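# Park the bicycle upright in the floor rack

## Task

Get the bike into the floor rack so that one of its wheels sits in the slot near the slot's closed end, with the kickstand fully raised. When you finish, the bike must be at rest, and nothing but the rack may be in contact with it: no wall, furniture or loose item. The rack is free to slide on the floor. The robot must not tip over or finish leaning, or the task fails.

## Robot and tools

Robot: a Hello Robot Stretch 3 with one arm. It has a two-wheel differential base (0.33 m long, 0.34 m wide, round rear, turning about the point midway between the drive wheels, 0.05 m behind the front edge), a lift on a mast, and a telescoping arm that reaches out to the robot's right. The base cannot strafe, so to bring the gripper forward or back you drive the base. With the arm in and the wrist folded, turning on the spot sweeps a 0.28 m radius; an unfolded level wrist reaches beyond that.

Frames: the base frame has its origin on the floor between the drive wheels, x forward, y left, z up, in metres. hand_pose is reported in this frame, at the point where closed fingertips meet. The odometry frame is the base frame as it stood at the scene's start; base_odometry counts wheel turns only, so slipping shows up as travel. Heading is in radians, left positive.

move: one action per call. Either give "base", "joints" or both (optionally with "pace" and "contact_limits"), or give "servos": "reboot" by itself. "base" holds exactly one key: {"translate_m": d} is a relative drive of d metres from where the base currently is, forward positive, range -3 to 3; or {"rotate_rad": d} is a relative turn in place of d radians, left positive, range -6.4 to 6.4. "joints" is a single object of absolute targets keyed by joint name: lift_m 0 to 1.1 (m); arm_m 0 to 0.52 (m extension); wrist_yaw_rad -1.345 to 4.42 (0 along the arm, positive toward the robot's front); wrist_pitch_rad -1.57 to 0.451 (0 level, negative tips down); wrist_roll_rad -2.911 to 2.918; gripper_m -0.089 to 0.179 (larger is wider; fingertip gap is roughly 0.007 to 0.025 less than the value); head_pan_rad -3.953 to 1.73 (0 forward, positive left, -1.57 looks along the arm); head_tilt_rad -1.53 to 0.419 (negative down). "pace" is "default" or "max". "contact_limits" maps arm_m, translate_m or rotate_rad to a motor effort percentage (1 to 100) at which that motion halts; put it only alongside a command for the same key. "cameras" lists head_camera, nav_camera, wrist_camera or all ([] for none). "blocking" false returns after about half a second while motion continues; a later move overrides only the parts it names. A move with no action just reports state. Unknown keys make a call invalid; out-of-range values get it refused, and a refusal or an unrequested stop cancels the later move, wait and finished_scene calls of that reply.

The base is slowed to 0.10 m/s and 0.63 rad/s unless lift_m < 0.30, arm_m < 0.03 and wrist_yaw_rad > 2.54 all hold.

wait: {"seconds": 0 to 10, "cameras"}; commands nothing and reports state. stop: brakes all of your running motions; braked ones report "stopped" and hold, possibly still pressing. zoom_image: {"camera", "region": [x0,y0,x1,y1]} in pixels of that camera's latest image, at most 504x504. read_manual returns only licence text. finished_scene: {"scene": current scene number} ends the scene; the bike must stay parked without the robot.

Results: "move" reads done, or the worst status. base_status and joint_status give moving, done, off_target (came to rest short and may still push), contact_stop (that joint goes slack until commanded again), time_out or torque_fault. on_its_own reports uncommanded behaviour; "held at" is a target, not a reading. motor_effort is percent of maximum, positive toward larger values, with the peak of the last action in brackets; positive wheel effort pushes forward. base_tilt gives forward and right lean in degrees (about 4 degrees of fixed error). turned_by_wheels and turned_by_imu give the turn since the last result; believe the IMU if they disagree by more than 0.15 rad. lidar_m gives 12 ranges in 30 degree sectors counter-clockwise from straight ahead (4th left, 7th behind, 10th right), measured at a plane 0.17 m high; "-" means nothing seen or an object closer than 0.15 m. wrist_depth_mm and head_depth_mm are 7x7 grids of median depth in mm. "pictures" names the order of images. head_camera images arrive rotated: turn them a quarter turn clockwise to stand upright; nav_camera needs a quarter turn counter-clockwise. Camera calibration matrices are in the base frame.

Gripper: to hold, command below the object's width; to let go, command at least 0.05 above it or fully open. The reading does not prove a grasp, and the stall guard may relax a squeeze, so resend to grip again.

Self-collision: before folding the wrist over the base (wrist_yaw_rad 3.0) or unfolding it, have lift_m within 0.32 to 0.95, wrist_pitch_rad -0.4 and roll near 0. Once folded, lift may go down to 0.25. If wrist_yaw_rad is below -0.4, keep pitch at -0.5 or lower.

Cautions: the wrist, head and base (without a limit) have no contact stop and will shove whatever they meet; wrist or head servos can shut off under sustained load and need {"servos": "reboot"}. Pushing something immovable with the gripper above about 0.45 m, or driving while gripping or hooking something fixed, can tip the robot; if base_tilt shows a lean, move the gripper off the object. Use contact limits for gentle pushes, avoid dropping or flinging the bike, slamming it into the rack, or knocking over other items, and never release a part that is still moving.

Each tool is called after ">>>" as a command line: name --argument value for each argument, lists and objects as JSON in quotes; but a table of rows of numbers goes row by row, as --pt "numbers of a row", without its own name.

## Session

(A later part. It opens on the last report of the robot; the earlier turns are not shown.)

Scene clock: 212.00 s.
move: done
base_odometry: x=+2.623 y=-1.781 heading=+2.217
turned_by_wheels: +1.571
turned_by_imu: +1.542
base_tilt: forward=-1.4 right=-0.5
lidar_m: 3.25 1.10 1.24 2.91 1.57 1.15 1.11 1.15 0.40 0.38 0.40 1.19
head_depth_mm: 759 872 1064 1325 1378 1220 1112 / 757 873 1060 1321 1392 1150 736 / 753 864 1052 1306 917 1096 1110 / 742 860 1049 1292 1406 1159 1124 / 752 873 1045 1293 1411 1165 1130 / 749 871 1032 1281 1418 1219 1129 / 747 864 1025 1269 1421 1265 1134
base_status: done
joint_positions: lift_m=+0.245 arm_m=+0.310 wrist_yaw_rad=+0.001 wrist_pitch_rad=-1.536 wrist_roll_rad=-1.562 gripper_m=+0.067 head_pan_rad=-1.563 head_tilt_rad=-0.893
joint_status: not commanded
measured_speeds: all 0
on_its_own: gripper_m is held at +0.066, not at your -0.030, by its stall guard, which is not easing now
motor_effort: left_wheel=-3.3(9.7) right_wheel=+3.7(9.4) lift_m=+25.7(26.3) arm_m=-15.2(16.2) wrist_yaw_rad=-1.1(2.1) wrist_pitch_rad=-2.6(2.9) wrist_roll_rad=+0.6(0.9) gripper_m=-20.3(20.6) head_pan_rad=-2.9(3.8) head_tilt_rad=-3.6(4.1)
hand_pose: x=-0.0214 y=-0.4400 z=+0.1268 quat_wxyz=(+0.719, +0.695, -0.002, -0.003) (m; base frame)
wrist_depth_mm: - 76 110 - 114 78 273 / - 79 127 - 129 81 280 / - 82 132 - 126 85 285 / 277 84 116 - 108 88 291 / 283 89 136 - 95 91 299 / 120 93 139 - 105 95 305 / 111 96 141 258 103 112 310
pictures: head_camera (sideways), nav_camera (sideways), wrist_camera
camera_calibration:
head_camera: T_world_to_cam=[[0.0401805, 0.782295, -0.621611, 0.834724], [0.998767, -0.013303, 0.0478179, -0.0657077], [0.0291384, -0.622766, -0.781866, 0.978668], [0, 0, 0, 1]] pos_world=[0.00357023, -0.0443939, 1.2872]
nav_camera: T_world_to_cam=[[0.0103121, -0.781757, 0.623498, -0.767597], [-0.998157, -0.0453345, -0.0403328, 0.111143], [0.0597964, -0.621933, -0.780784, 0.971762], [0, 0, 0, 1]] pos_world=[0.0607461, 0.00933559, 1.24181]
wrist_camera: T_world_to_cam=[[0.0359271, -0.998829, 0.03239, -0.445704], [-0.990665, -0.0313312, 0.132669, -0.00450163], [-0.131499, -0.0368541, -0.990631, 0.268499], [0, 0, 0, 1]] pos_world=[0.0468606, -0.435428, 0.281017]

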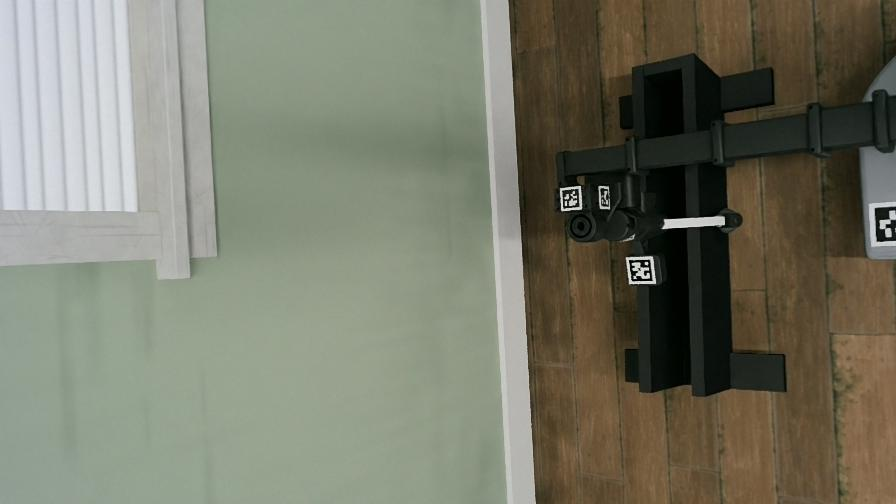

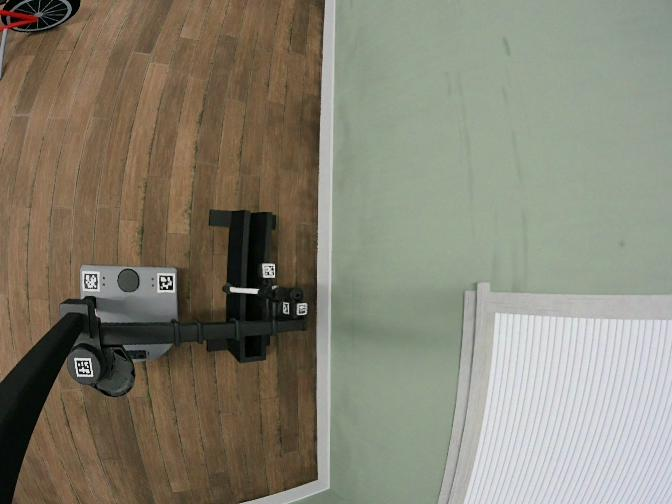

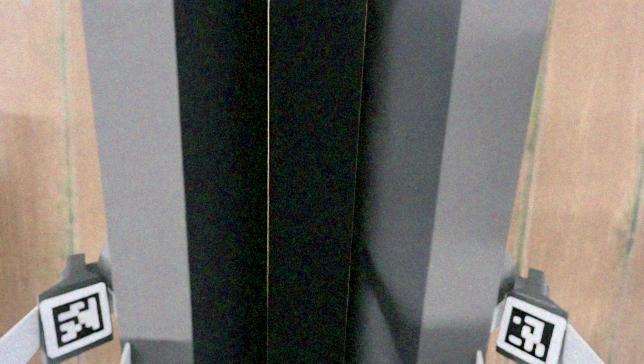

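>>> move --base '{"translate_m": 0.44}' --joints '{"head_pan_rad": 1.3, "head_tilt_rad": -0.75}'

Scene clock: 220.60 s.
move: done
base_odometry: x=+2.358 y=-1.430 heading=+2.217
turned_by_wheels: +0.000
turned_by_imu: +0.000
base_tilt: forward=-1.3 right=-0.4
lidar_m: 3.18 0.73 0.77 1.34 2.19 1.61 1.55 1.19 0.40 0.38 0.40 1.19
head_depth_mm: 3003 2831 2185 1795 1267 1281 1156 / 2902 2857 2206 1436 1330 1311 1158 / 2794 2873 2210 1441 1493 1322 1161 / 2725 2842 2099 1706 1528 1328 1164 / 2603 2819 2269 1776 1545 1332 1168 / 2555 2774 2268 1840 1546 1337 1176 / 2469 2745 2302 1855 1548 1340 1196
base_status: done
joint_positions: lift_m=+0.245 arm_m=+0.310 wrist_yaw_rad=+0.001 wrist_pitch_rad=-1.536 wrist_roll_rad=-1.562 gripper_m=+0.070 head_pan_rad=+1.292 head_tilt_rad=-0.754
joint_status: all done
measured_speeds: all 0
on_its_own: gripper_m is held at +0.069, not at your -0.030, by its stall guard, which is not easing now
motor_effort: left_wheel=-1.1(4.5) right_wheel=+3.5(8.6) lift_m=+26.3(27.0) arm_m=-12.4(14.9) wrist_yaw_rad=-1.0(2.9) wrist_pitch_rad=-2.6(2.9) wrist_roll_rad=+0.6(0.9) gripper_m=-19.2(20.4) head_pan_rad=+3.6(8.7) head_tilt_rad=+1.7(3.9)
hand_pose: x=-0.0214 y=-0.4400 z=+0.1268 quat_wxyz=(+0.719, +0.695, -0.002, -0.003) (m; base frame)
wrist_depth_mm: - 76 110 - 114 77 273 / - 79 111 - 129 80 280 / - 81 132 - 125 84 285 / 276 84 116 - 107 87 293 / 282 88 136 - 95 91 297 / 120 93 140 - 105 95 304 / 112 95 142 258 103 112 310
pictures: head_camera (sideways), nav_camera (sideways), wrist_camera
camera_calibration:
head_camera: T_world_to_cam=[[-0.234219, -0.649274, -0.723592, 0.969288], [-0.956055, 0.288843, 0.0502875, -0.0570073], [0.176354, 0.703572, -0.688394, 0.856213], [0, 0, 0, 1]] pos_world=[0.0215265, 0.0433921, 1.29365]
nav_camera: T_world_to_cam=[[0.185566, 0.662796, 0.725442, -0.901508], [0.971623, -0.233963, -0.0347801, 0.0919053], [0.146674, 0.711311, -0.687404, 0.849794], [0, 0, 0, 1]] pos_world=[-0.0466509, 0.0145507, 1.24134]
wrist_camera: T_world_to_cam=[[0.0359258, -0.998829, 0.0323899, -0.445703], [-0.990665, -0.03133, 0.132669, -0.00450106], [-0.131499, -0.0368538, -0.990631, 0.268499], [0, 0, 0, 1]] pos_world=[0.0468606, -0.435427, 0.281017]

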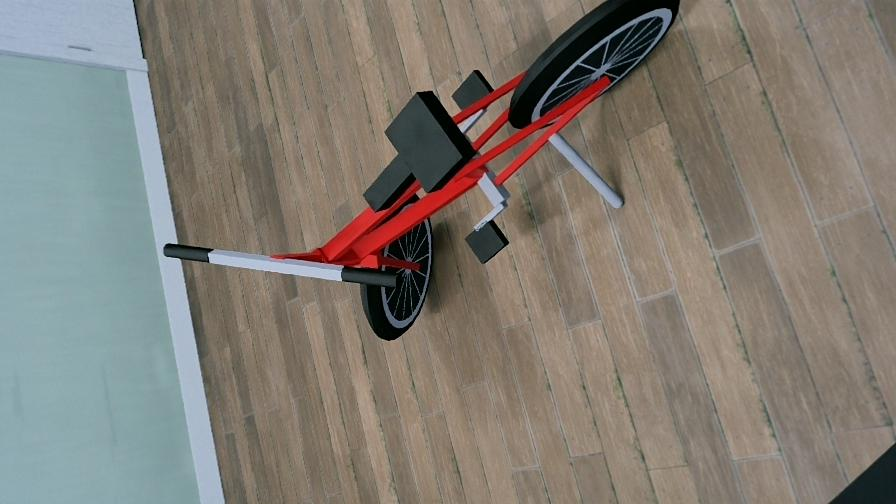

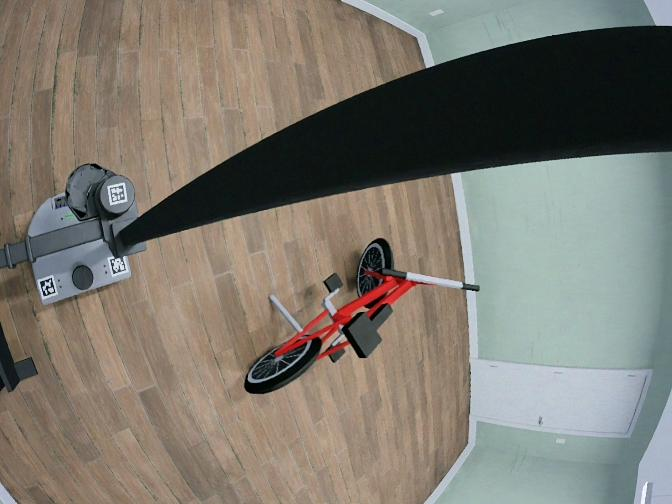

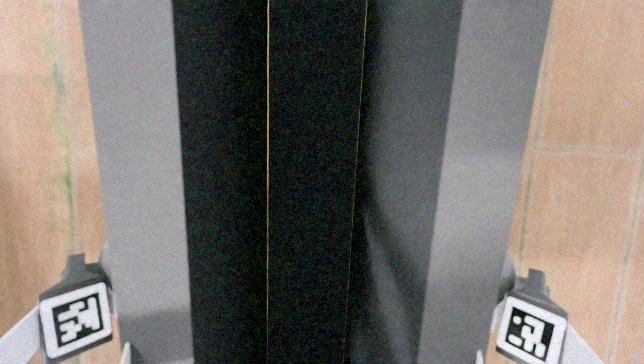

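>>> move --joints '{"head_pan_rad": 0.95, "head_tilt_rad": -0.75}' --cameras '["head_camera"]'

>>> zoom_image --camera "head_camera" --region '[340, 100, 740, 480]'

Scene clock: 228.33 s.
move: done
base_odometry: x=+2.358 y=-1.430 heading=+2.217
turned_by_wheels: +0.000
turned_by_imu: +0.000
base_tilt: forward=-1.3 right=-0.4
lidar_m: 3.18 0.73 0.77 1.34 2.19 1.61 1.55 1.18 0.40 0.38 0.40 1.19
head_depth_mm: 3425 2822 2188 1782 1506 1310 1153 / 3593 2861 2212 1800 1513 1315 1151 / 3471 2898 2214 1816 1310 1320 1161 / 3214 2928 2245 1765 1433 1328 1163 / 2994 2949 2250 1147 1504 1331 1170 / 2823 2966 2274 1519 1519 1336 1173 / 2656 2800 2214 1687 1559 1344 1176
base_status: not commanded
joint_positions: lift_m=+0.245 arm_m=+0.310 wrist_yaw_rad=+0.001 wrist_pitch_rad=-1.536 wrist_roll_rad=-1.562 gripper_m=+0.070 head_pan_rad=+0.958 head_tilt_rad=-0.754
joint_status: all done
measured_speeds: all 0
on_its_own: gripper_m is held at +0.069, not at your -0.030, by its stall guard, which is not easing now
motor_effort: left_wheel=-1.2(1.6) right_wheel=+3.7(3.7) lift_m=+26.4(27.1) arm_m=-10.4(11.5) wrist_yaw_rad=-0.8(2.9) wrist_pitch_rad=-2.6(2.9) wrist_roll_rad=+0.5(0.9) gripper_m=-19.1(19.7) head_pan_rad=-4.1(6.3) head_tilt_rad=+2.6(3.5)
hand_pose: x=-0.0214 y=-0.4400 z=+0.1268 quat_wxyz=(+0.719, +0.695, -0.002, -0.003) (m; base frame)
wrist_depth_mm: - 78 110 - 114 80 274 / - 80 111 - 128 82 279 / - 82 132 - 126 86 286 / 276 85 116 - 107 89 291 / 282 89 137 - 95 92 297 / 119 93 140 - 105 95 304 / 112 96 142 257 103 112 311
pictures: head_camera (sideways)
camera_calibration:
head_camera: T_world_to_cam=[[-0.433854, -0.536829, -0.723592, 0.970506], [-0.808826, 0.585894, 0.0502875, -0.0579054], [0.396952, 0.607078, -0.688394, 0.854867], [0, 0, 0, 1]] pos_world=[0.034881, 0.0359514, 1.29365]

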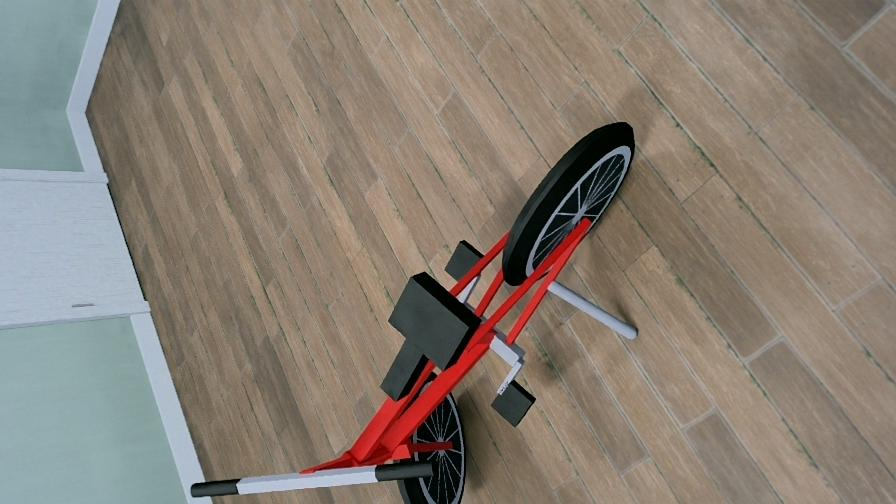

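Scaled by 1.260 from the camera's 896x504 image, which has a finer 1280x720 frame.

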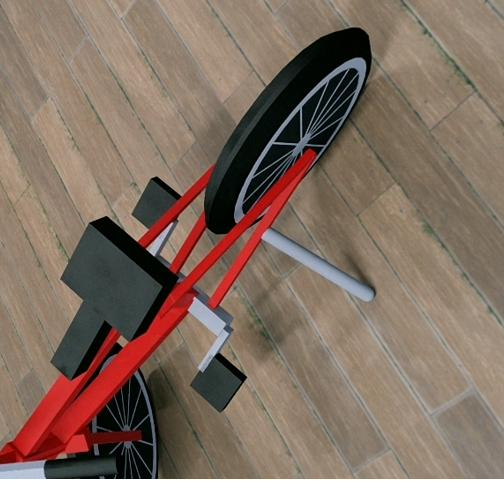

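>>> move --base '{"translate_m": 0.15}' --joints '{"arm_m": 0.28}' --cameras '[]'

>>> move --base '{"rotate_rad": 1.815}' --joints '{"head_pan_rad": -1.1, "head_tilt_rad": -0.8}'

Scene clock: 242.53 s.
move: done
base_odometry: x=+2.267 y=-1.310 heading=+2.217
turned_by_wheels: +0.000
turned_by_imu: +0.000
base_tilt: forward=-1.3 right=-0.4
lidar_m: 3.02 0.63 0.62 0.95 2.40 1.76 1.70 1.18 0.37 0.35 0.37 1.19
head_depth_mm: 3277 2850 2208 1788 1521 1308 1152 / 3535 2872 2210 1799 1527 1317 1157 / 3459 2898 2223 1808 1529 1291 1162 / 3214 2927 2240 1819 1527 1304 1169 / 2995 2936 2247 1825 1357 1334 1168 / 2827 2948 2265 1081 1480 1338 1173 / 2657 2844 2296 1579 1514 1341 1183
base_status: done
joint_positions: lift_m=+0.245 arm_m=+0.280 wrist_yaw_rad=+0.001 wrist_pitch_rad=-1.535 wrist_roll_rad=-1.562 gripper_m=+0.070 head_pan_rad=+0.958 head_tilt_rad=-0.754
joint_status: all done
measured_speeds: all 0
on_its_own: gripper_m is held at +0.069, not at your -0.030, by its stall guard, which is not easing now
motor_effort: left_wheel=-1.0(3.8) right_wheel=+3.5(8.9) lift_m=+27.0(28.0) arm_m=-15.2(20.9) wrist_yaw_rad=-1.4(2.4) wrist_pitch_rad=-2.7(3.1) wrist_roll_rad=+0.2(0.9) gripper_m=-18.8(20.1) head_pan_rad=-3.5(4.1) head_tilt_rad=+1.2(2.4)
hand_pose: x=-0.0214 y=-0.4101 z=+0.1268 quat_wxyz=(+0.719, +0.695, -0.002, -0.003) (m; base frame)
wrist_depth_mm: - 78 110 - 114 80 274 / - 80 111 - 129 82 278 / - 83 132 - 126 86 286 / 276 85 116 - 107 89 291 / 282 89 137 - 95 92 298 / 120 93 140 - 105 96 304 / 111 96 141 256 103 112 310
pictures: none
No camera images: "cameras" was empty.

Scene clock: 246.50 s.
move: done
base_odometry: x=+2.267 y=-1.310 heading=-2.252
turned_by_wheels: +1.815
turned_by_imu: +1.782
base_tilt: forward=-1.3 right=-0.4
lidar_m: 2.91 2.00 1.70 1.70 0.99 0.84 0.84 0.95 0.37 0.35 0.37 0.71
head_depth_mm: 2849 2624 2082 1736 1478 1287 835 / 3038 2663 2108 1742 1482 1292 1010 / 3219 2677 2115 1741 1491 1301 1102 / 3324 2700 2116 1760 1496 1278 1112 / 3529 2724 2144 1756 1500 1307 1154 / 3274 2734 2148 1777 1280 1310 1156 / 3008 2766 2156 1778 1426 1299 1165
base_status: done
joint_positions: lift_m=+0.245 arm_m=+0.280 wrist_yaw_rad=+0.001 wrist_pitch_rad=-1.535 wrist_roll_rad=-1.562 gripper_m=+0.070 head_pan_rad=-1.092 head_tilt_rad=-0.790
joint_status: all done
measured_speeds: all 0
on_its_own: gripper_m is held at +0.069, not at your -0.030, by its stall guard, which is not easing now
motor_effort: left_wheel=-3.2(9.8) right_wheel=+3.9(9.5) lift_m=+27.3(28.2) arm_m=-11.7(15.5) wrist_yaw_rad=-1.5(2.4) wrist_pitch_rad=-2.7(3.0) wrist_roll_rad=+0.5(1.0) gripper_m=-18.8(20.2) head_pan_rad=-3.2(7.5) head_tilt_rad=-5.0(6.5)
hand_pose: x=-0.0214 y=-0.4100 z=+0.1268 quat_wxyz=(+0.719, +0.695, -0.002, -0.003) (m; base frame)
wrist_depth_mm: - 76 110 - 113 78 275 / - 79 127 - 130 80 279 / - 82 153 - 125 281 284 / 276 84 116 - 108 88 292 / 284 89 136 - 95 91 299 / 119 93 139 - 105 95 305 / 112 96 123 260 103 112 309
pictures: head_camera (sideways), nav_camera (sideways), wrist_camera
camera_calibration:
head_camera: T_world_to_cam=[[-0.287946, 0.655176, -0.698449, 0.93685], [0.893741, 0.445818, 0.049739, -0.0675747], [0.343969, -0.609911, -0.713929, 0.888402], [0, 0, 0, 1]] pos_world=[0.0245736, -0.0418299, 1.29196]
nav_camera: T_world_to_cam=[[0.332607, -0.631613, 0.700313, -0.869656], [-0.867084, -0.496839, -0.0362857, 0.10508], [0.370861, -0.595161, -0.712913, 0.881605], [0, 0, 0, 1]] pos_world=[0.053414, 0.027619, 1.24135]
wrist_camera: T_world_to_cam=[[0.0359174, -0.998824, 0.0325606, -0.415786], [-0.990665, -0.031299, 0.132674, -0.00354955], [-0.131499, -0.0370219, -0.990625, 0.269531], [0, 0, 0, 1]] pos_world=[0.0468607, -0.40543, 0.281014]

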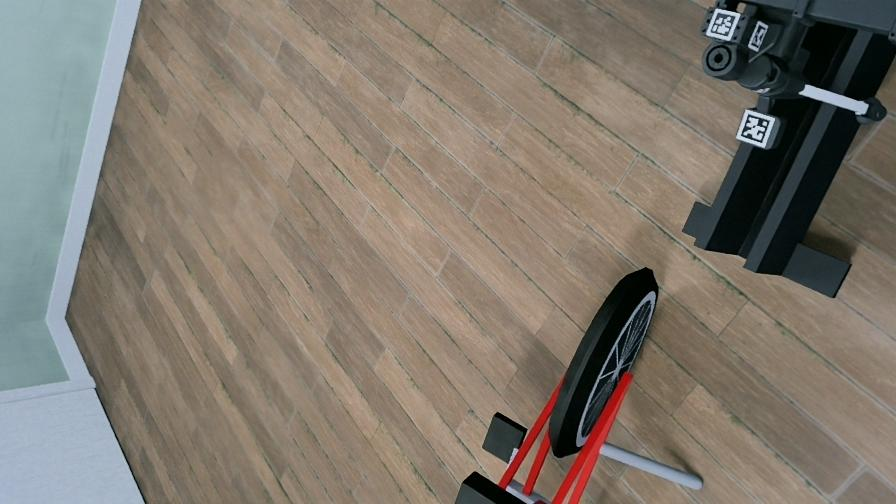

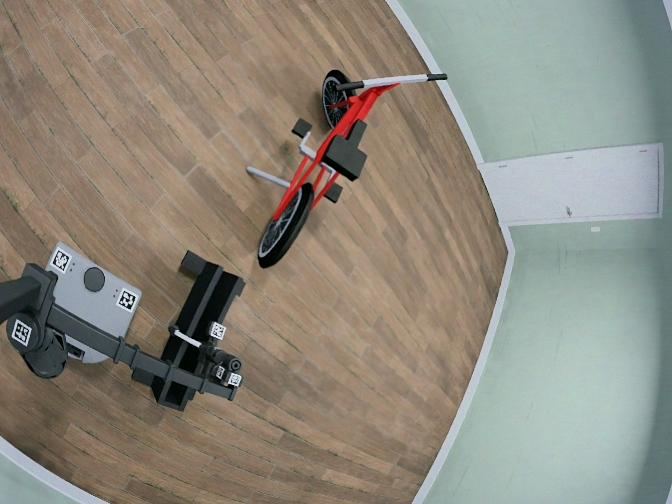

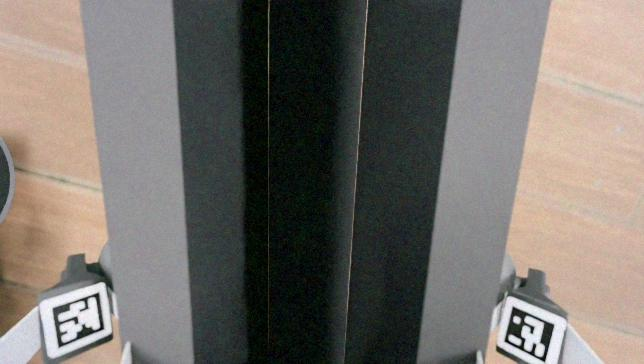

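>>> zoom_image --camera "head_camera" --region '[660, 0, 896, 320]'

Scaled by 1.575 from the camera's 896x504 image, which has a finer 1280x720 frame.

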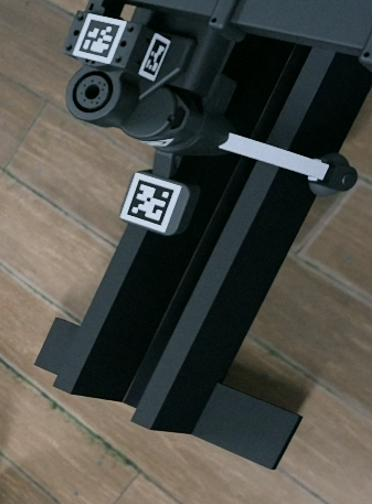

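>>> zoom_image --camera "nav_camera" --region '[120, 230, 280, 420]'

>>> zoom_image --camera "wrist_camera" --region '[160, 0, 480, 364]'

Scaled by 2.653 from the camera's 672x504 image, which has a finer 792x594 frame.

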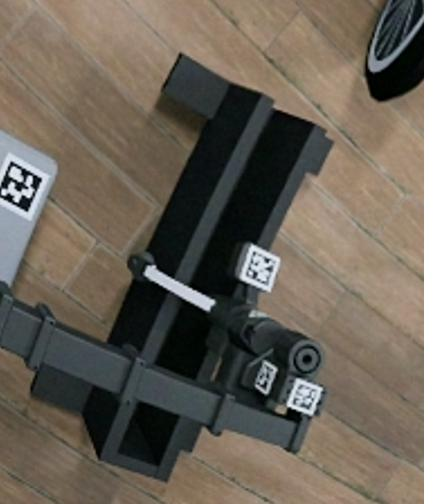

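Scaled by 1.385.

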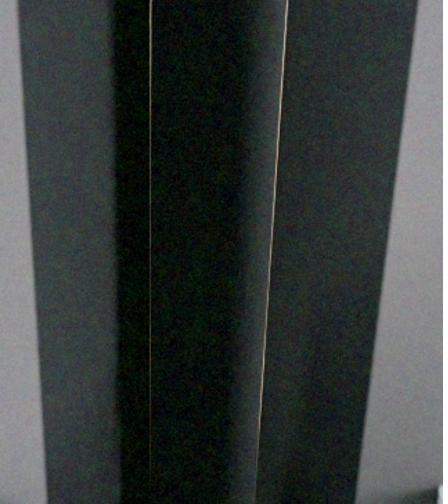

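>>> move --joints '{"arm_m": 0.405, "lift_m": 0.232, "head_pan_rad": -1.15, "head_tilt_rad": -0.85}' --cameras '["head_camera", "nav_camera"]'

>>> zoom_image --camera "head_camera" --region '[540, 0, 896, 504]'

Scene clock: 278.77 s.
move: done
base_odometry: x=+2.267 y=-1.310 heading=-2.252
turned_by_wheels: +0.000
turned_by_imu: +0.001
base_tilt: forward=-1.4 right=-0.4
lidar_m: 2.91 1.99 1.70 1.70 0.99 0.84 0.84 0.96 0.50 0.48 0.50 0.71
head_depth_mm: 2786 2400 1956 1647 1425 971 749 / 2914 2423 1960 1665 1438 1149 1131 / 3054 2447 1982 1668 1442 1209 1134 / 3206 2456 1984 1687 1451 1225 1133 / 3253 2488 2001 1691 1371 1277 1140 / 3250 2490 2013 1691 1276 1282 1146 / 3104 2508 2039 1702 1382 1290 1151
base_status: not commanded
joint_positions: lift_m=+0.232 arm_m=+0.405 wrist_yaw_rad=+0.001 wrist_pitch_rad=-1.537 wrist_roll_rad=-1.562 gripper_m=+0.070 head_pan_rad=-1.142 head_tilt_rad=-0.839
joint_status: all done
measured_speeds: all 0
on_its_own: gripper_m is held at +0.069, not at your -0.030, by its stall guard, which is not easing now
motor_effort: left_wheel=-3.0(3.6) right_wheel=+3.7(3.9) lift_m=+26.0(28.7) arm_m=+15.5(22.1) wrist_yaw_rad=+0.0(2.1) wrist_pitch_rad=-2.3(3.0) wrist_roll_rad=+0.4(0.9) gripper_m=-18.7(19.8) head_pan_rad=-3.6(5.1) head_tilt_rad=-4.3(5.8)
hand_pose: x=-0.0214 y=-0.5346 z=+0.1138 quat_wxyz=(+0.719, +0.695, -0.002, -0.003) (m; base frame)
wrist_depth_mm: - 79 125 - 113 82 260 / - 82 127 - 130 85 264 / 259 84 154 - 127 87 270 / 264 87 116 - 107 90 277 / 270 90 137 - 95 147 283 / 119 94 139 - 104 96 289 / 111 96 141 260 103 112 295
pictures: head_camera (sideways), nav_camera (sideways)
camera_calibration:
head_camera: T_world_to_cam=[[-0.268774, 0.699091, -0.662595, 0.890011], [0.915884, 0.398456, 0.048885, -0.0665948], [0.29819, -0.593721, -0.747381, 0.932185], [0, 0, 0, 1]] pos_world=[0.0222369, -0.0422057, 1.28967]
nav_camera: T_world_to_cam=[[0.314594, -0.677869, 0.664472, -0.822842], [-0.891561, -0.451281, -0.0382703, 0.107811], [0.325806, -0.580378, -0.746332, 0.925341], [0, 0, 0, 1]] pos_world=[0.0534996, 0.0279208, 1.24149]

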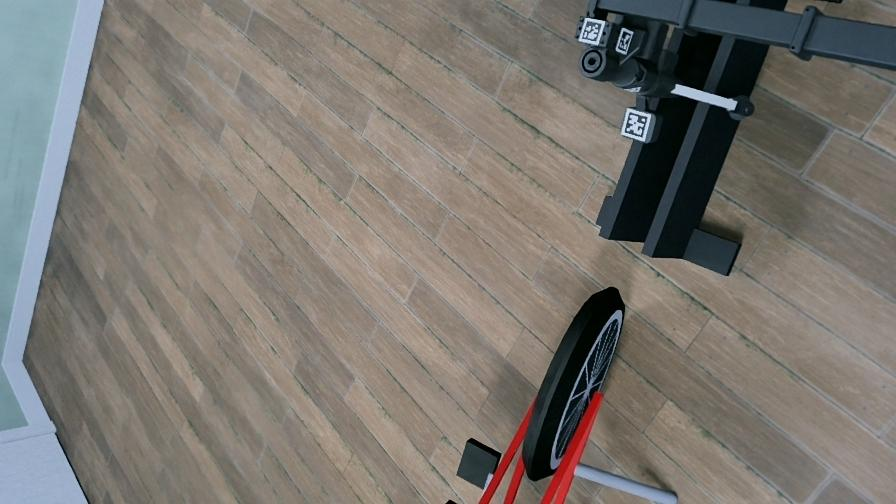

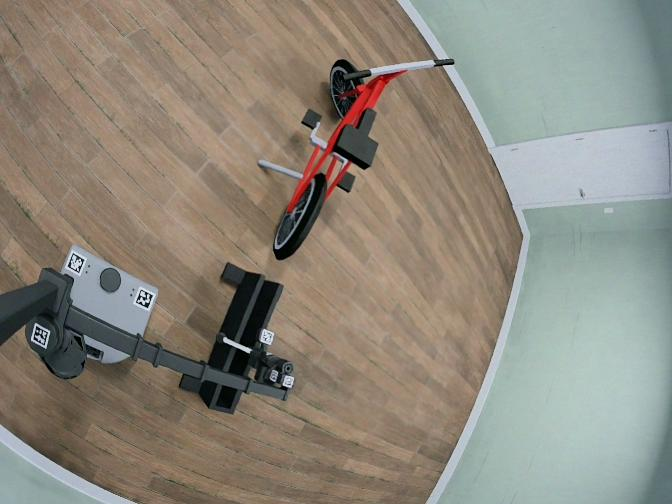

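Scaled by 1.000.

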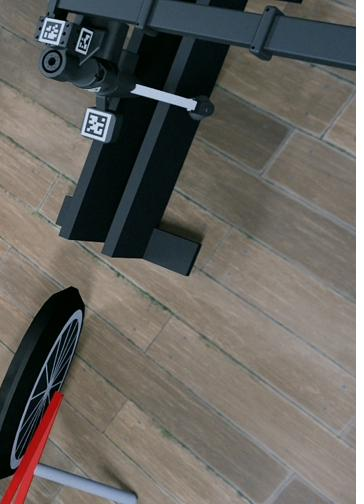

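>>> move --joints '{"arm_m": 0.412, "lift_m": 0.222}' --cameras '[]'

>>> move --base '{"translate_m": 0.16}' --contact_limits '{"translate_m": 30}' --cameras '["head_camera"]'

>>> zoom_image --camera "head_camera" --region '[500, 0, 896, 504]'

Scene clock: 290.00 s.
move: done
base_odometry: x=+2.267 y=-1.310 heading=-2.252
turned_by_wheels: +0.000
turned_by_imu: +0.000
base_tilt: forward=-1.3 right=-0.4
lidar_m: 2.92 2.00 1.70 1.70 0.99 0.84 0.84 0.96 1.61 0.48 0.50 0.71
head_depth_mm: 2798 2411 1949 1659 1419 941 763 / 2918 2415 1964 1665 1440 1160 1130 / 3031 2446 1978 1662 1444 1218 1135 / 3170 2457 2014 1671 1448 1235 1137 / 3226 2462 2012 1681 1376 1277 1138 / 3246 2488 2011 1690 1282 1283 1140 / 3110 2525 2016 1700 1382 1286 1147
base_status: not commanded
joint_positions: lift_m=+0.222 arm_m=+0.412 wrist_yaw_rad=+0.001 wrist_pitch_rad=-1.537 wrist_roll_rad=-1.562 gripper_m=+0.070 head_pan_rad=-1.142 head_tilt_rad=-0.839
joint_status: all done
measured_speeds: all 0
on_its_own: gripper_m is held at +0.069, not at your -0.030, by its stall guard, which is not easing now
motor_effort: left_wheel=-3.4(3.7) right_wheel=+3.6(3.8) lift_m=+25.8(27.3) arm_m=+16.0(19.9) wrist_yaw_rad=-1.2(2.3) wrist_pitch_rad=-2.2(2.7) wrist_roll_rad=+0.5(0.8) gripper_m=-18.7(19.7) head_pan_rad=-3.4(4.0) head_tilt_rad=-5.3(5.4)
hand_pose: x=-0.0214 y=-0.5417 z=+0.1038 quat_wxyz=(+0.719, +0.695, -0.002, -0.003) (m; base frame)
wrist_depth_mm: 240 83 125 - 114 85 251 / 243 84 128 - 151 87 255 / 249 87 132 - 127 256 261 / 254 89 116 - 107 263 268 / 258 92 137 - 94 269 271 / 119 94 141 - 103 97 278 / 112 97 142 258 102 113 283
pictures: none
No camera images: "cameras" was empty.

Scene clock: 292.70 s.
move: done
base_odometry: x=+2.167 y=-1.434 heading=-2.253
turned_by_wheels: -0.001
turned_by_imu: -0.002
base_tilt: forward=-1.3 right=-0.5
lidar_m: 2.75 1.96 1.66 1.66 1.17 0.99 0.99 1.13 0.59 0.57 0.55 0.70
head_depth_mm: 2849 2407 1958 1653 1433 942 765 / 2928 2418 1979 1660 1433 1157 1132 / 3047 2436 1978 1668 1434 1233 1130 / 3196 2447 1999 1677 1451 1252 1140 / 3220 2481 2016 1680 1292 1282 1141 / 3128 2495 2017 1696 1232 1265 1142 / 2988 2501 2043 1696 1378 1292 1150
base_status: done
joint_positions: lift_m=+0.222 arm_m=+0.412 wrist_yaw_rad=-0.005 wrist_pitch_rad=-1.521 wrist_roll_rad=-1.546 gripper_m=+0.070 head_pan_rad=-1.142 head_tilt_rad=-0.839
joint_status: not commanded
measured_speeds: all 0
on_its_own: gripper_m is held at +0.069, not at your -0.030, by its stall guard, which is not easing now; right_wheel is at rest, and its effort (+27.3) is outside its rest range (-21 to +21)
motor_effort: left_wheel=-15.8(15.8) right_wheel=+27.3(27.3) lift_m=+28.9(29.3) arm_m=+11.8(16.6) wrist_yaw_rad=+4.3(6.0) wrist_pitch_rad=-5.3(5.6) wrist_roll_rad=-4.8(5.0) gripper_m=-19.0(20.2) head_pan_rad=-3.7(4.0) head_tilt_rad=-5.0(5.5)
contact_limits: translate_m 30 (maximum 100)
hand_pose: x=-0.0213 y=-0.5457 z=+0.1036 quat_wxyz=(+0.724, +0.690, -0.010, -0.011) (m; base frame)
wrist_depth_mm: 236 87 135 - 122 87 253 / 241 88 122 - 140 89 259 / 245 90 145 - 134 260 265 / 250 92 148 - 111 266 270 / 255 95 132 - 108 272 278 / 120 97 157 - 104 97 285 / 111 100 138 - 103 113 290
pictures: head_camera (sideways)
camera_calibration:
head_camera: T_world_to_cam=[[-0.268769, 0.699396, -0.662275, 0.889594], [0.915962, 0.398276, 0.0488771, -0.0665849], [0.297953, -0.593483, -0.747665, 0.932556], [0, 0, 0, 1]] pos_world=[0.0222273, -0.0422038, 1.28965]

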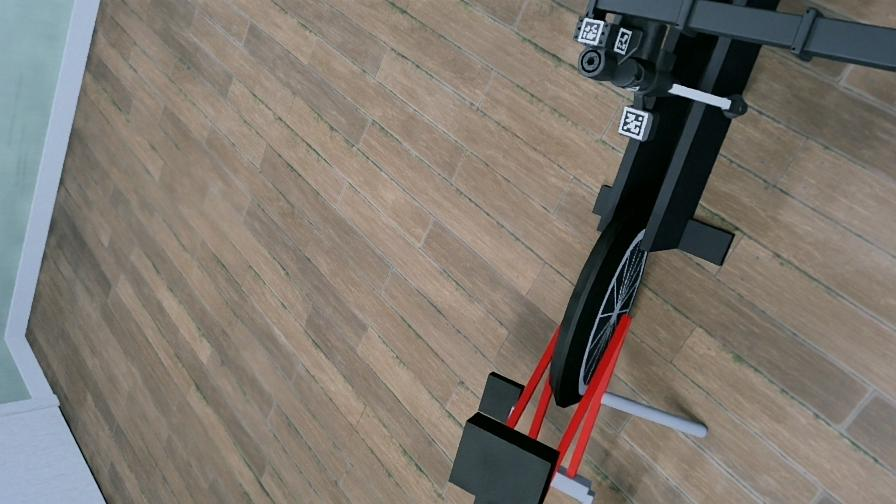

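Scaled by 1.000.

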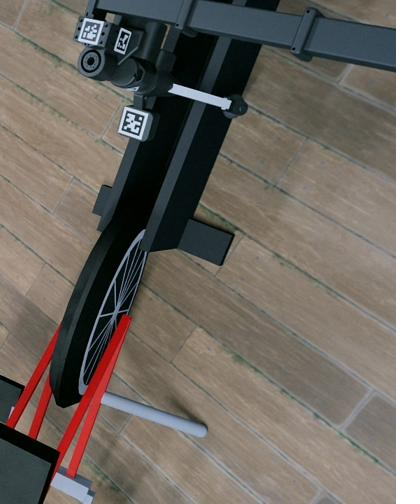

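>>> move --joints '{"lift_m": 0.205}' --cameras '["wrist_camera", "head_camera"]'

Scene clock: 300.63 s.
move: contact_stop
base_odometry: x=+2.167 y=-1.434 heading=-2.252
turned_by_wheels: +0.001
turned_by_imu: -0.004
base_tilt: forward=-1.3 right=-0.5
lidar_m: 2.76 1.96 1.66 1.66 1.17 1.00 0.99 1.13 0.59 0.57 0.55 0.68
head_depth_mm: 2818 2409 1975 1659 1426 943 778 / 2933 2423 1970 1661 1441 1162 1127 / 3058 2433 1979 1676 1438 1235 1132 / 3183 2449 1985 1686 1450 1245 1138 / 3230 2487 1997 1690 1281 1284 1141 / 3171 2483 2015 1681 1241 1262 1145 / 2991 2526 2031 1704 1383 1292 1151
base_status: not commanded
joint_positions: lift_m=+0.218 arm_m=+0.412 wrist_yaw_rad=-0.005 wrist_pitch_rad=-1.529 wrist_roll_rad=-1.546 gripper_m=+0.070 head_pan_rad=-1.142 head_tilt_rad=-0.840
joint_status: lift_m contact_stop (moved -0.004 of -0.017)
measured_speeds: translate_m=+0.000 rotate_rad=+0.000 lift_m=+0.002 arm_m=+0.000 wrist_yaw_rad=+0.000 wrist_pitch_rad=+0.000 wrist_roll_rad=+0.000 head_pan_rad=+0.000 head_tilt_rad=+0.000
on_its_own: gripper_m is held at +0.069, not at your -0.030, by its stall guard, which is not easing now; lift_m is slack since a contact_stop (your +0.205 is given up)
motor_effort: left_wheel=-3.9(15.5) right_wheel=+7.2(27.4) lift_m=+23.3(31.0) arm_m=-1.2(1.4) wrist_yaw_rad=+4.5(5.1) wrist_pitch_rad=-3.7(5.4) wrist_roll_rad=-4.7(5.0) gripper_m=-20.0(20.3) head_pan_rad=-3.4(3.8) head_tilt_rad=-4.9(5.3)
contact_limits: translate_m 30 (maximum 100)
hand_pose: x=-0.0213 y=-0.5436 z=+0.1000 quat_wxyz=(+0.721, +0.692, -0.010, -0.011) (m; base frame)
wrist_depth_mm: 237 87 117 - 124 87 251 / 241 88 120 - 142 89 257 / 246 91 142 - 136 91 263 / 250 92 145 - 114 93 270 / 255 94 129 - 111 94 274 / 120 96 155 - 97 96 281 / 110 99 134 - 106 113 286
pictures: head_camera (sideways), wrist_camera
camera_calibration:
head_camera: T_world_to_cam=[[-0.268782, 0.69951, -0.662149, 0.88943], [0.915985, 0.398225, 0.0488739, -0.0665809], [0.297872, -0.593382, -0.747777, 0.932702], [0, 0, 0, 1]] pos_world=[0.0222244, -0.0422027, 1.28964]
wrist_camera: T_world_to_cam=[[0.0136946, -0.999148, 0.0389368, -0.549713], [-0.991186, -0.00843314, 0.132212, 0.00836286], [-0.131771, -0.0404041, -0.990456, 0.236233], [0, 0, 0, 1]] pos_world=[0.0469459, -0.539629, 0.254276]

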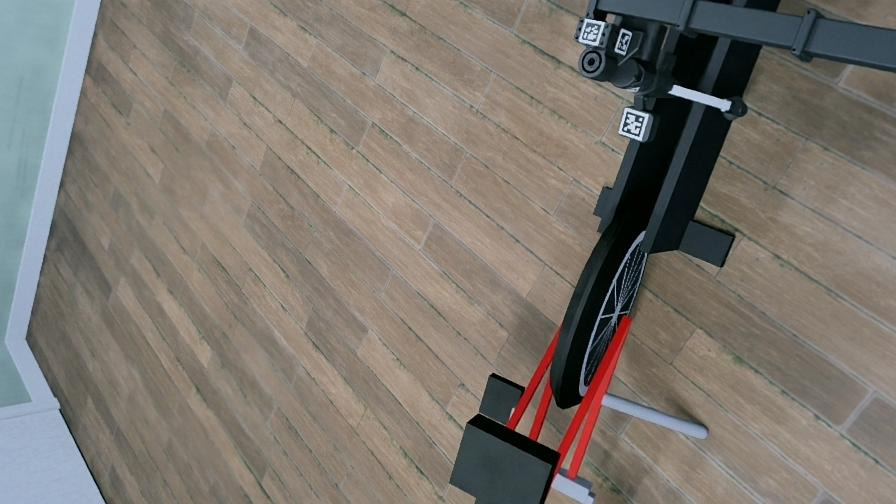

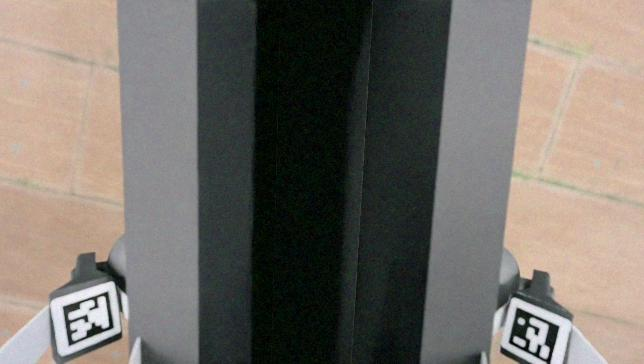

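>>> move --base '{"translate_m": 0.12}' --joints '{"lift_m": 0.22}' --contact_limits '{"translate_m": 50}' --cameras '["head_camera", "wrist_camera"]'

Scene clock: 308.73 s.
move: done
base_odometry: x=+2.091 y=-1.527 heading=-2.253
turned_by_wheels: -0.001
turned_by_imu: -0.143
base_tilt: forward=-1.3 right=-0.4
lidar_m: 1.08 2.16 1.67 1.65 1.43 1.10 1.09 1.16 0.60 0.56 0.52 0.59
head_depth_mm: 2763 2402 1965 1660 1430 943 766 / 2839 2411 1964 1660 1437 1172 1132 / 2920 2449 1995 1664 1445 1211 1128 / 3014 2463 2001 1676 1455 1218 1135 / 3126 2465 2005 1682 1455 1253 1136 / 3271 2481 2012 1698 1262 1259 1146 / 3183 2505 2029 1699 902 1289 1147
base_status: done
joint_positions: lift_m=+0.220 arm_m=+0.412 wrist_yaw_rad=+0.057 wrist_pitch_rad=-1.532 wrist_roll_rad=-1.585 gripper_m=+0.070 head_pan_rad=-1.142 head_tilt_rad=-0.840
joint_status: all done
measured_speeds: all 0
on_its_own: wrist_yaw_rad is held at +0.045, not at your +0.000, by its stall guard, which is not easing now; gripper_m is held at +0.069, not at your -0.030, by its stall guard, which is not easing now; right_wheel is at rest, and its effort (+34.3) is outside its rest range (-21 to +21); wrist_yaw_rad is at rest, and its effort (-10.0) is outside its rest range (-9 to +9)
motor_effort: left_wheel=-16.8(17.6) right_wheel=+34.3(37.3) lift_m=+24.1(31.6) arm_m=-9.5(17.4) wrist_yaw_rad=-10.0(24.8) wrist_pitch_rad=-3.3(4.7) wrist_roll_rad=+8.0(14.8) gripper_m=-19.6(20.8) head_pan_rad=-3.4(3.9) head_tilt_rad=-4.8(5.6)
contact_limits: translate_m 50 (maximum 100)
hand_pose: x=-0.0222 y=-0.5429 z=+0.1017 quat_wxyz=(+0.720, +0.693, +0.025, +0.025) (m; base frame)
wrist_depth_mm: 236 86 147 - 110 86 250 / 241 - 129 - 152 88 255 / 246 90 133 - 150 257 262 / 252 92 134 - 104 263 268 / 256 94 136 - 102 270 273 / 121 96 160 - 101 123 281 / 111 99 141 - 100 112 286
pictures: head_camera (sideways), wrist_camera
camera_calibration:
head_camera: T_world_to_cam=[[-0.268781, 0.699511, -0.662149, 0.88943], [0.915985, 0.398224, 0.0488739, -0.0665809], [0.297871, -0.593382, -0.747777, 0.932702], [0, 0, 0, 1]] pos_world=[0.0222243, -0.0422027, 1.28964]
wrist_camera: T_world_to_cam=[[0.114177, -0.992804, 0.0361132, -0.543101], [-0.985081, -0.108427, 0.133636, -0.0470103], [-0.128759, -0.0508325, -0.990372, 0.232238], [0, 0, 0, 1]] pos_world=[0.0456031, -0.532485, 0.255898]

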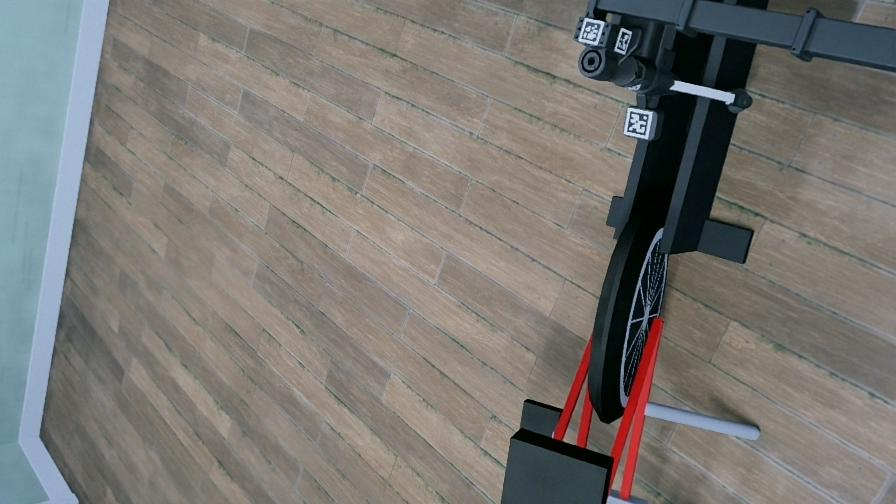

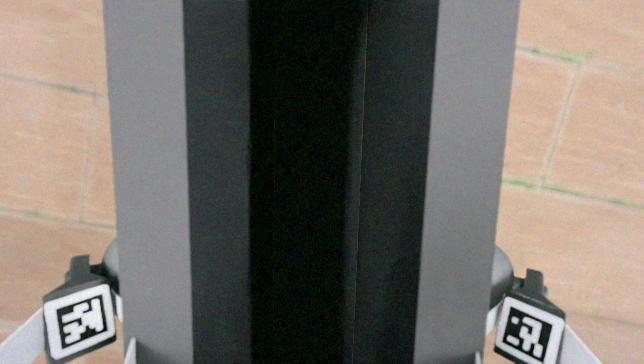

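>>> zoom_image --camera "head_camera" --region '[560, 140, 800, 440]'

Scaled by 1.680 from the camera's 896x504 image, which has a finer 1280x720 frame.

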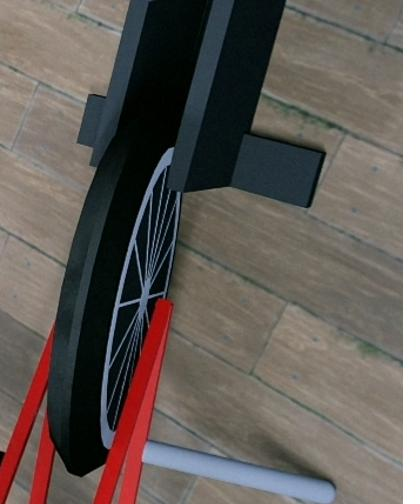

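>>> move --joints '{"gripper_m": 0.179}' --cameras '[]'

>>> move --joints '{"lift_m": 0.5, "wrist_yaw_rad": 0}' --cameras '["head_camera", "wrist_camera"]'

Scene clock: 338.43 s.
move: done
base_odometry: x=+2.091 y=-1.527 heading=-2.252
turned_by_wheels: +0.001
turned_by_imu: +0.002
base_tilt: forward=-1.4 right=-0.4
lidar_m: 1.08 2.16 1.68 1.65 1.43 1.11 1.09 1.16 0.60 0.56 0.52 0.59
head_depth_mm: 2763 2401 1959 1650 1430 946 777 / 2831 2404 1971 1660 1440 1170 1131 / 2891 2435 1983 1668 1442 1208 1134 / 3055 2452 1999 1676 1447 1230 1139 / 3129 2470 2006 1689 1457 1253 1138 / 3244 2475 1995 1694 1265 1268 1145 / 3180 2509 2027 1700 901 1287 1147
base_status: not commanded
joint_positions: lift_m=+0.220 arm_m=+0.412 wrist_yaw_rad=+0.048 wrist_pitch_rad=-1.540 wrist_roll_rad=-1.566 gripper_m=+0.179 head_pan_rad=-1.142 head_tilt_rad=-0.840
joint_status: all done
measured_speeds: all 0
on_its_own: wrist_yaw_rad is held at +0.045, not at your +0.000, by its stall guard, which is not easing now
motor_effort: left_wheel=-1.5(17.9) right_wheel=+2.0(34.6) lift_m=+23.8(23.8) arm_m=+2.9(2.9) wrist_yaw_rad=-3.1(11.5) wrist_pitch_rad=-1.9(3.7) wrist_roll_rad=+1.6(8.3) gripper_m=+0.9(81.0) head_pan_rad=-3.3(3.8) head_tilt_rad=-4.8(5.4)
contact_limits: translate_m 50 (maximum 100)
hand_pose: x=-0.0221 y=-0.5407 z=+0.1018 quat_wxyz=(+0.717, +0.696, +0.015, +0.015) (m; base frame)
wrist_depth_mm: 238 87 151 - 106 86 249 / 243 89 116 - 124 88 254 / 248 91 132 - 151 256 261 / 254 92 133 - 104 262 266 / 257 95 132 - 104 150 271 / 117 97 133 - 96 134 276 / 116 99 134 - 103 116 114
pictures: none
No camera images: "cameras" was empty.

Scene clock: 341.80 s.
move: done
base_odometry: x=+2.091 y=-1.527 heading=-2.252
turned_by_wheels: +0.000
turned_by_imu: +0.000
base_tilt: forward=-1.4 right=-0.4
lidar_m: 1.08 2.16 1.68 1.65 1.43 1.10 1.09 1.16 0.60 0.56 0.52 0.59
head_depth_mm: 2763 2409 1953 1651 828 1170 1125 / 2860 2428 1966 1663 1410 1186 1131 / 2901 2427 1977 1661 1446 1212 1135 / 3033 2453 2010 1677 1449 1226 1134 / 3129 2474 2018 1680 1449 1258 1137 / 3274 2480 2008 1689 1265 1261 1140 / 3195 2516 2016 1701 904 1296 1148
base_status: not commanded
joint_positions: lift_m=+0.500 arm_m=+0.412 wrist_yaw_rad=+0.003 wrist_pitch_rad=-1.541 wrist_roll_rad=-1.566 gripper_m=+0.179 head_pan_rad=-1.142 head_tilt_rad=-0.840
joint_status: all done
measured_speeds: all 0
motor_effort: left_wheel=-2.0(2.6) right_wheel=+2.0(2.4) lift_m=+35.7(41.5) arm_m=+10.6(11.3) wrist_yaw_rad=-2.1(4.5) wrist_pitch_rad=-1.6(1.9) wrist_roll_rad=+1.9(2.3) gripper_m=+0.9(1.3) head_pan_rad=-3.2(3.8) head_tilt_rad=-4.9(5.4)
contact_limits: translate_m 50 (maximum 100)
hand_pose: x=-0.0214 y=-0.5405 z=+0.3819 quat_wxyz=(+0.717, +0.697, -0.001, -0.001) (m; base frame)
wrist_depth_mm: 495 498 498 350 509 520 514 / 505 509 516 514 526 523 527 / 515 519 522 525 530 534 538 / 497 535 534 524 544 552 556 / 457 541 549 548 553 557 562 / 117 556 561 390 564 138 576 / 116 560 571 398 579 119 113
pictures: head_camera (sideways), wrist_camera
camera_calibration:
head_camera: T_world_to_cam=[[-0.268781, 0.699511, -0.662149, 0.88943], [0.915985, 0.398224, 0.0488739, -0.0665809], [0.297871, -0.593382, -0.747777, 0.932702], [0, 0, 0, 1]] pos_world=[0.0222243, -0.0422027, 1.28964]
wrist_camera: T_world_to_cam=[[0.0409165, -0.998802, 0.0268248, -0.552162], [-0.990478, -0.0370143, 0.1326, -0.0445617], [-0.131448, -0.0319949, -0.990807, 0.520184], [0, 0, 0, 1]] pos_world=[0.0468322, -0.536507, 0.536122]

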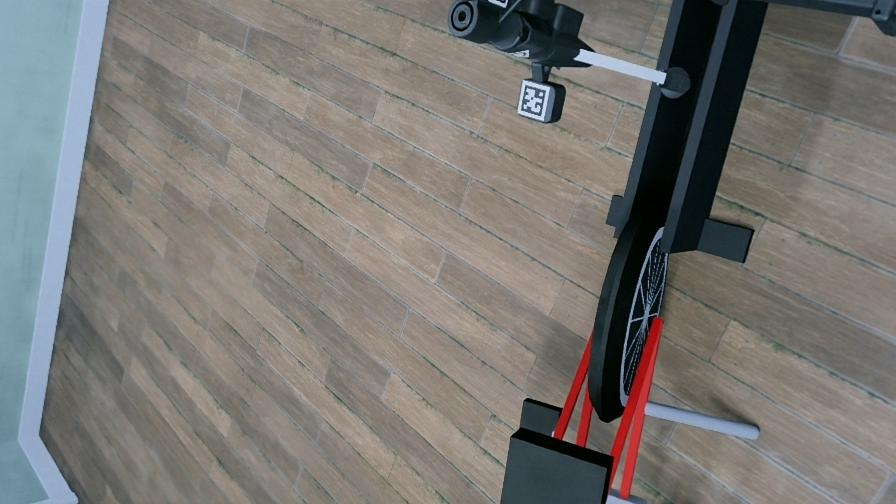

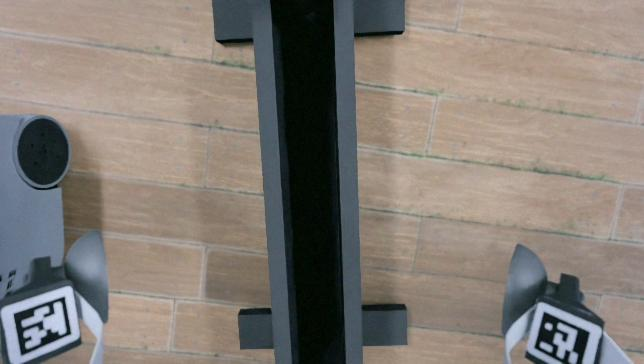

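>>> move --joints '{"head_pan_rad": -0.75, "head_tilt_rad": -0.75}' --cameras '["head_camera"]'

>>> zoom_image --camera "head_camera" --region '[392, 0, 896, 504]'

Scene clock: 345.17 s.
move: done
base_odometry: x=+2.091 y=-1.527 heading=-2.252
turned_by_wheels: +0.000
turned_by_imu: +0.000
base_tilt: forward=-1.4 right=-0.5
lidar_m: 1.08 2.16 1.68 1.65 1.43 1.11 1.09 1.16 0.60 0.56 0.52 0.59
head_depth_mm: 3152 2821 2197 1789 1512 1313 1099 / 3457 2857 2215 1799 1513 1137 1136 / 3361 2872 2216 1810 1526 1147 1159 / 3091 2915 2240 1817 1282 1271 1166 / 2827 2928 2258 1835 945 1332 1168 / 2659 2826 2271 1842 1268 1333 1173 / 2461 2689 2283 1845 1486 1339 1177
base_status: not commanded
joint_positions: lift_m=+0.500 arm_m=+0.412 wrist_yaw_rad=+0.003 wrist_pitch_rad=-1.541 wrist_roll_rad=-1.566 gripper_m=+0.179 head_pan_rad=-0.758 head_tilt_rad=-0.754
joint_status: all done
measured_speeds: all 0
motor_effort: left_wheel=-2.1(2.3) right_wheel=+2.0(2.4) lift_m=+33.0(34.3) arm_m=+15.3(16.9) wrist_yaw_rad=-1.8(3.0) wrist_pitch_rad=-1.6(1.8) wrist_roll_rad=+2.1(2.1) gripper_m=+1.1(1.2) head_pan_rad=+4.4(4.9) head_tilt_rad=+2.1(3.8)
contact_limits: translate_m 50 (maximum 100)
hand_pose: x=-0.0214 y=-0.5405 z=+0.3819 quat_wxyz=(+0.717, +0.697, -0.001, -0.001) (m; base frame)
wrist_depth_mm: 500 498 503 350 510 514 517 / 506 510 516 515 523 524 527 / 510 521 528 525 538 532 540 / 501 532 533 531 543 549 556 / 457 543 551 546 554 558 562 / 117 553 560 394 560 138 575 / 116 572 568 398 580 119 113
pictures: head_camera (sideways)
camera_calibration:
head_camera: T_world_to_cam=[[-0.46819, 0.507372, -0.723444, 0.970523], [0.697228, 0.715084, 0.0502845, -0.0670883], [0.542836, -0.480863, -0.688549, 0.854179], [0, 0, 0, 1]] pos_world=[0.0374857, -0.033699, 1.29364]

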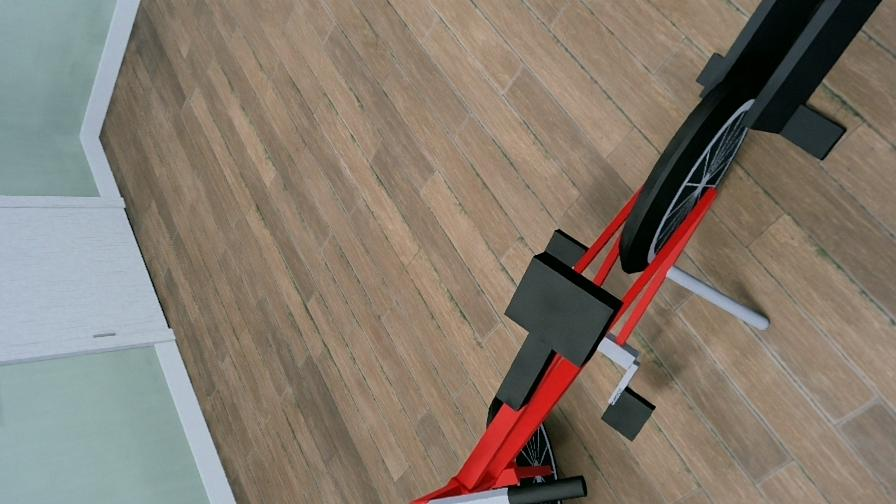

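Scaled by 1.000.

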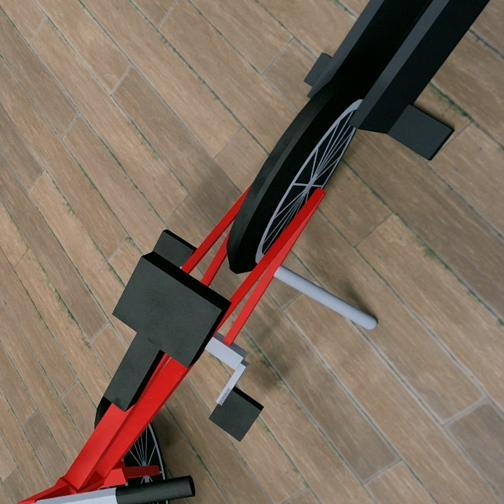

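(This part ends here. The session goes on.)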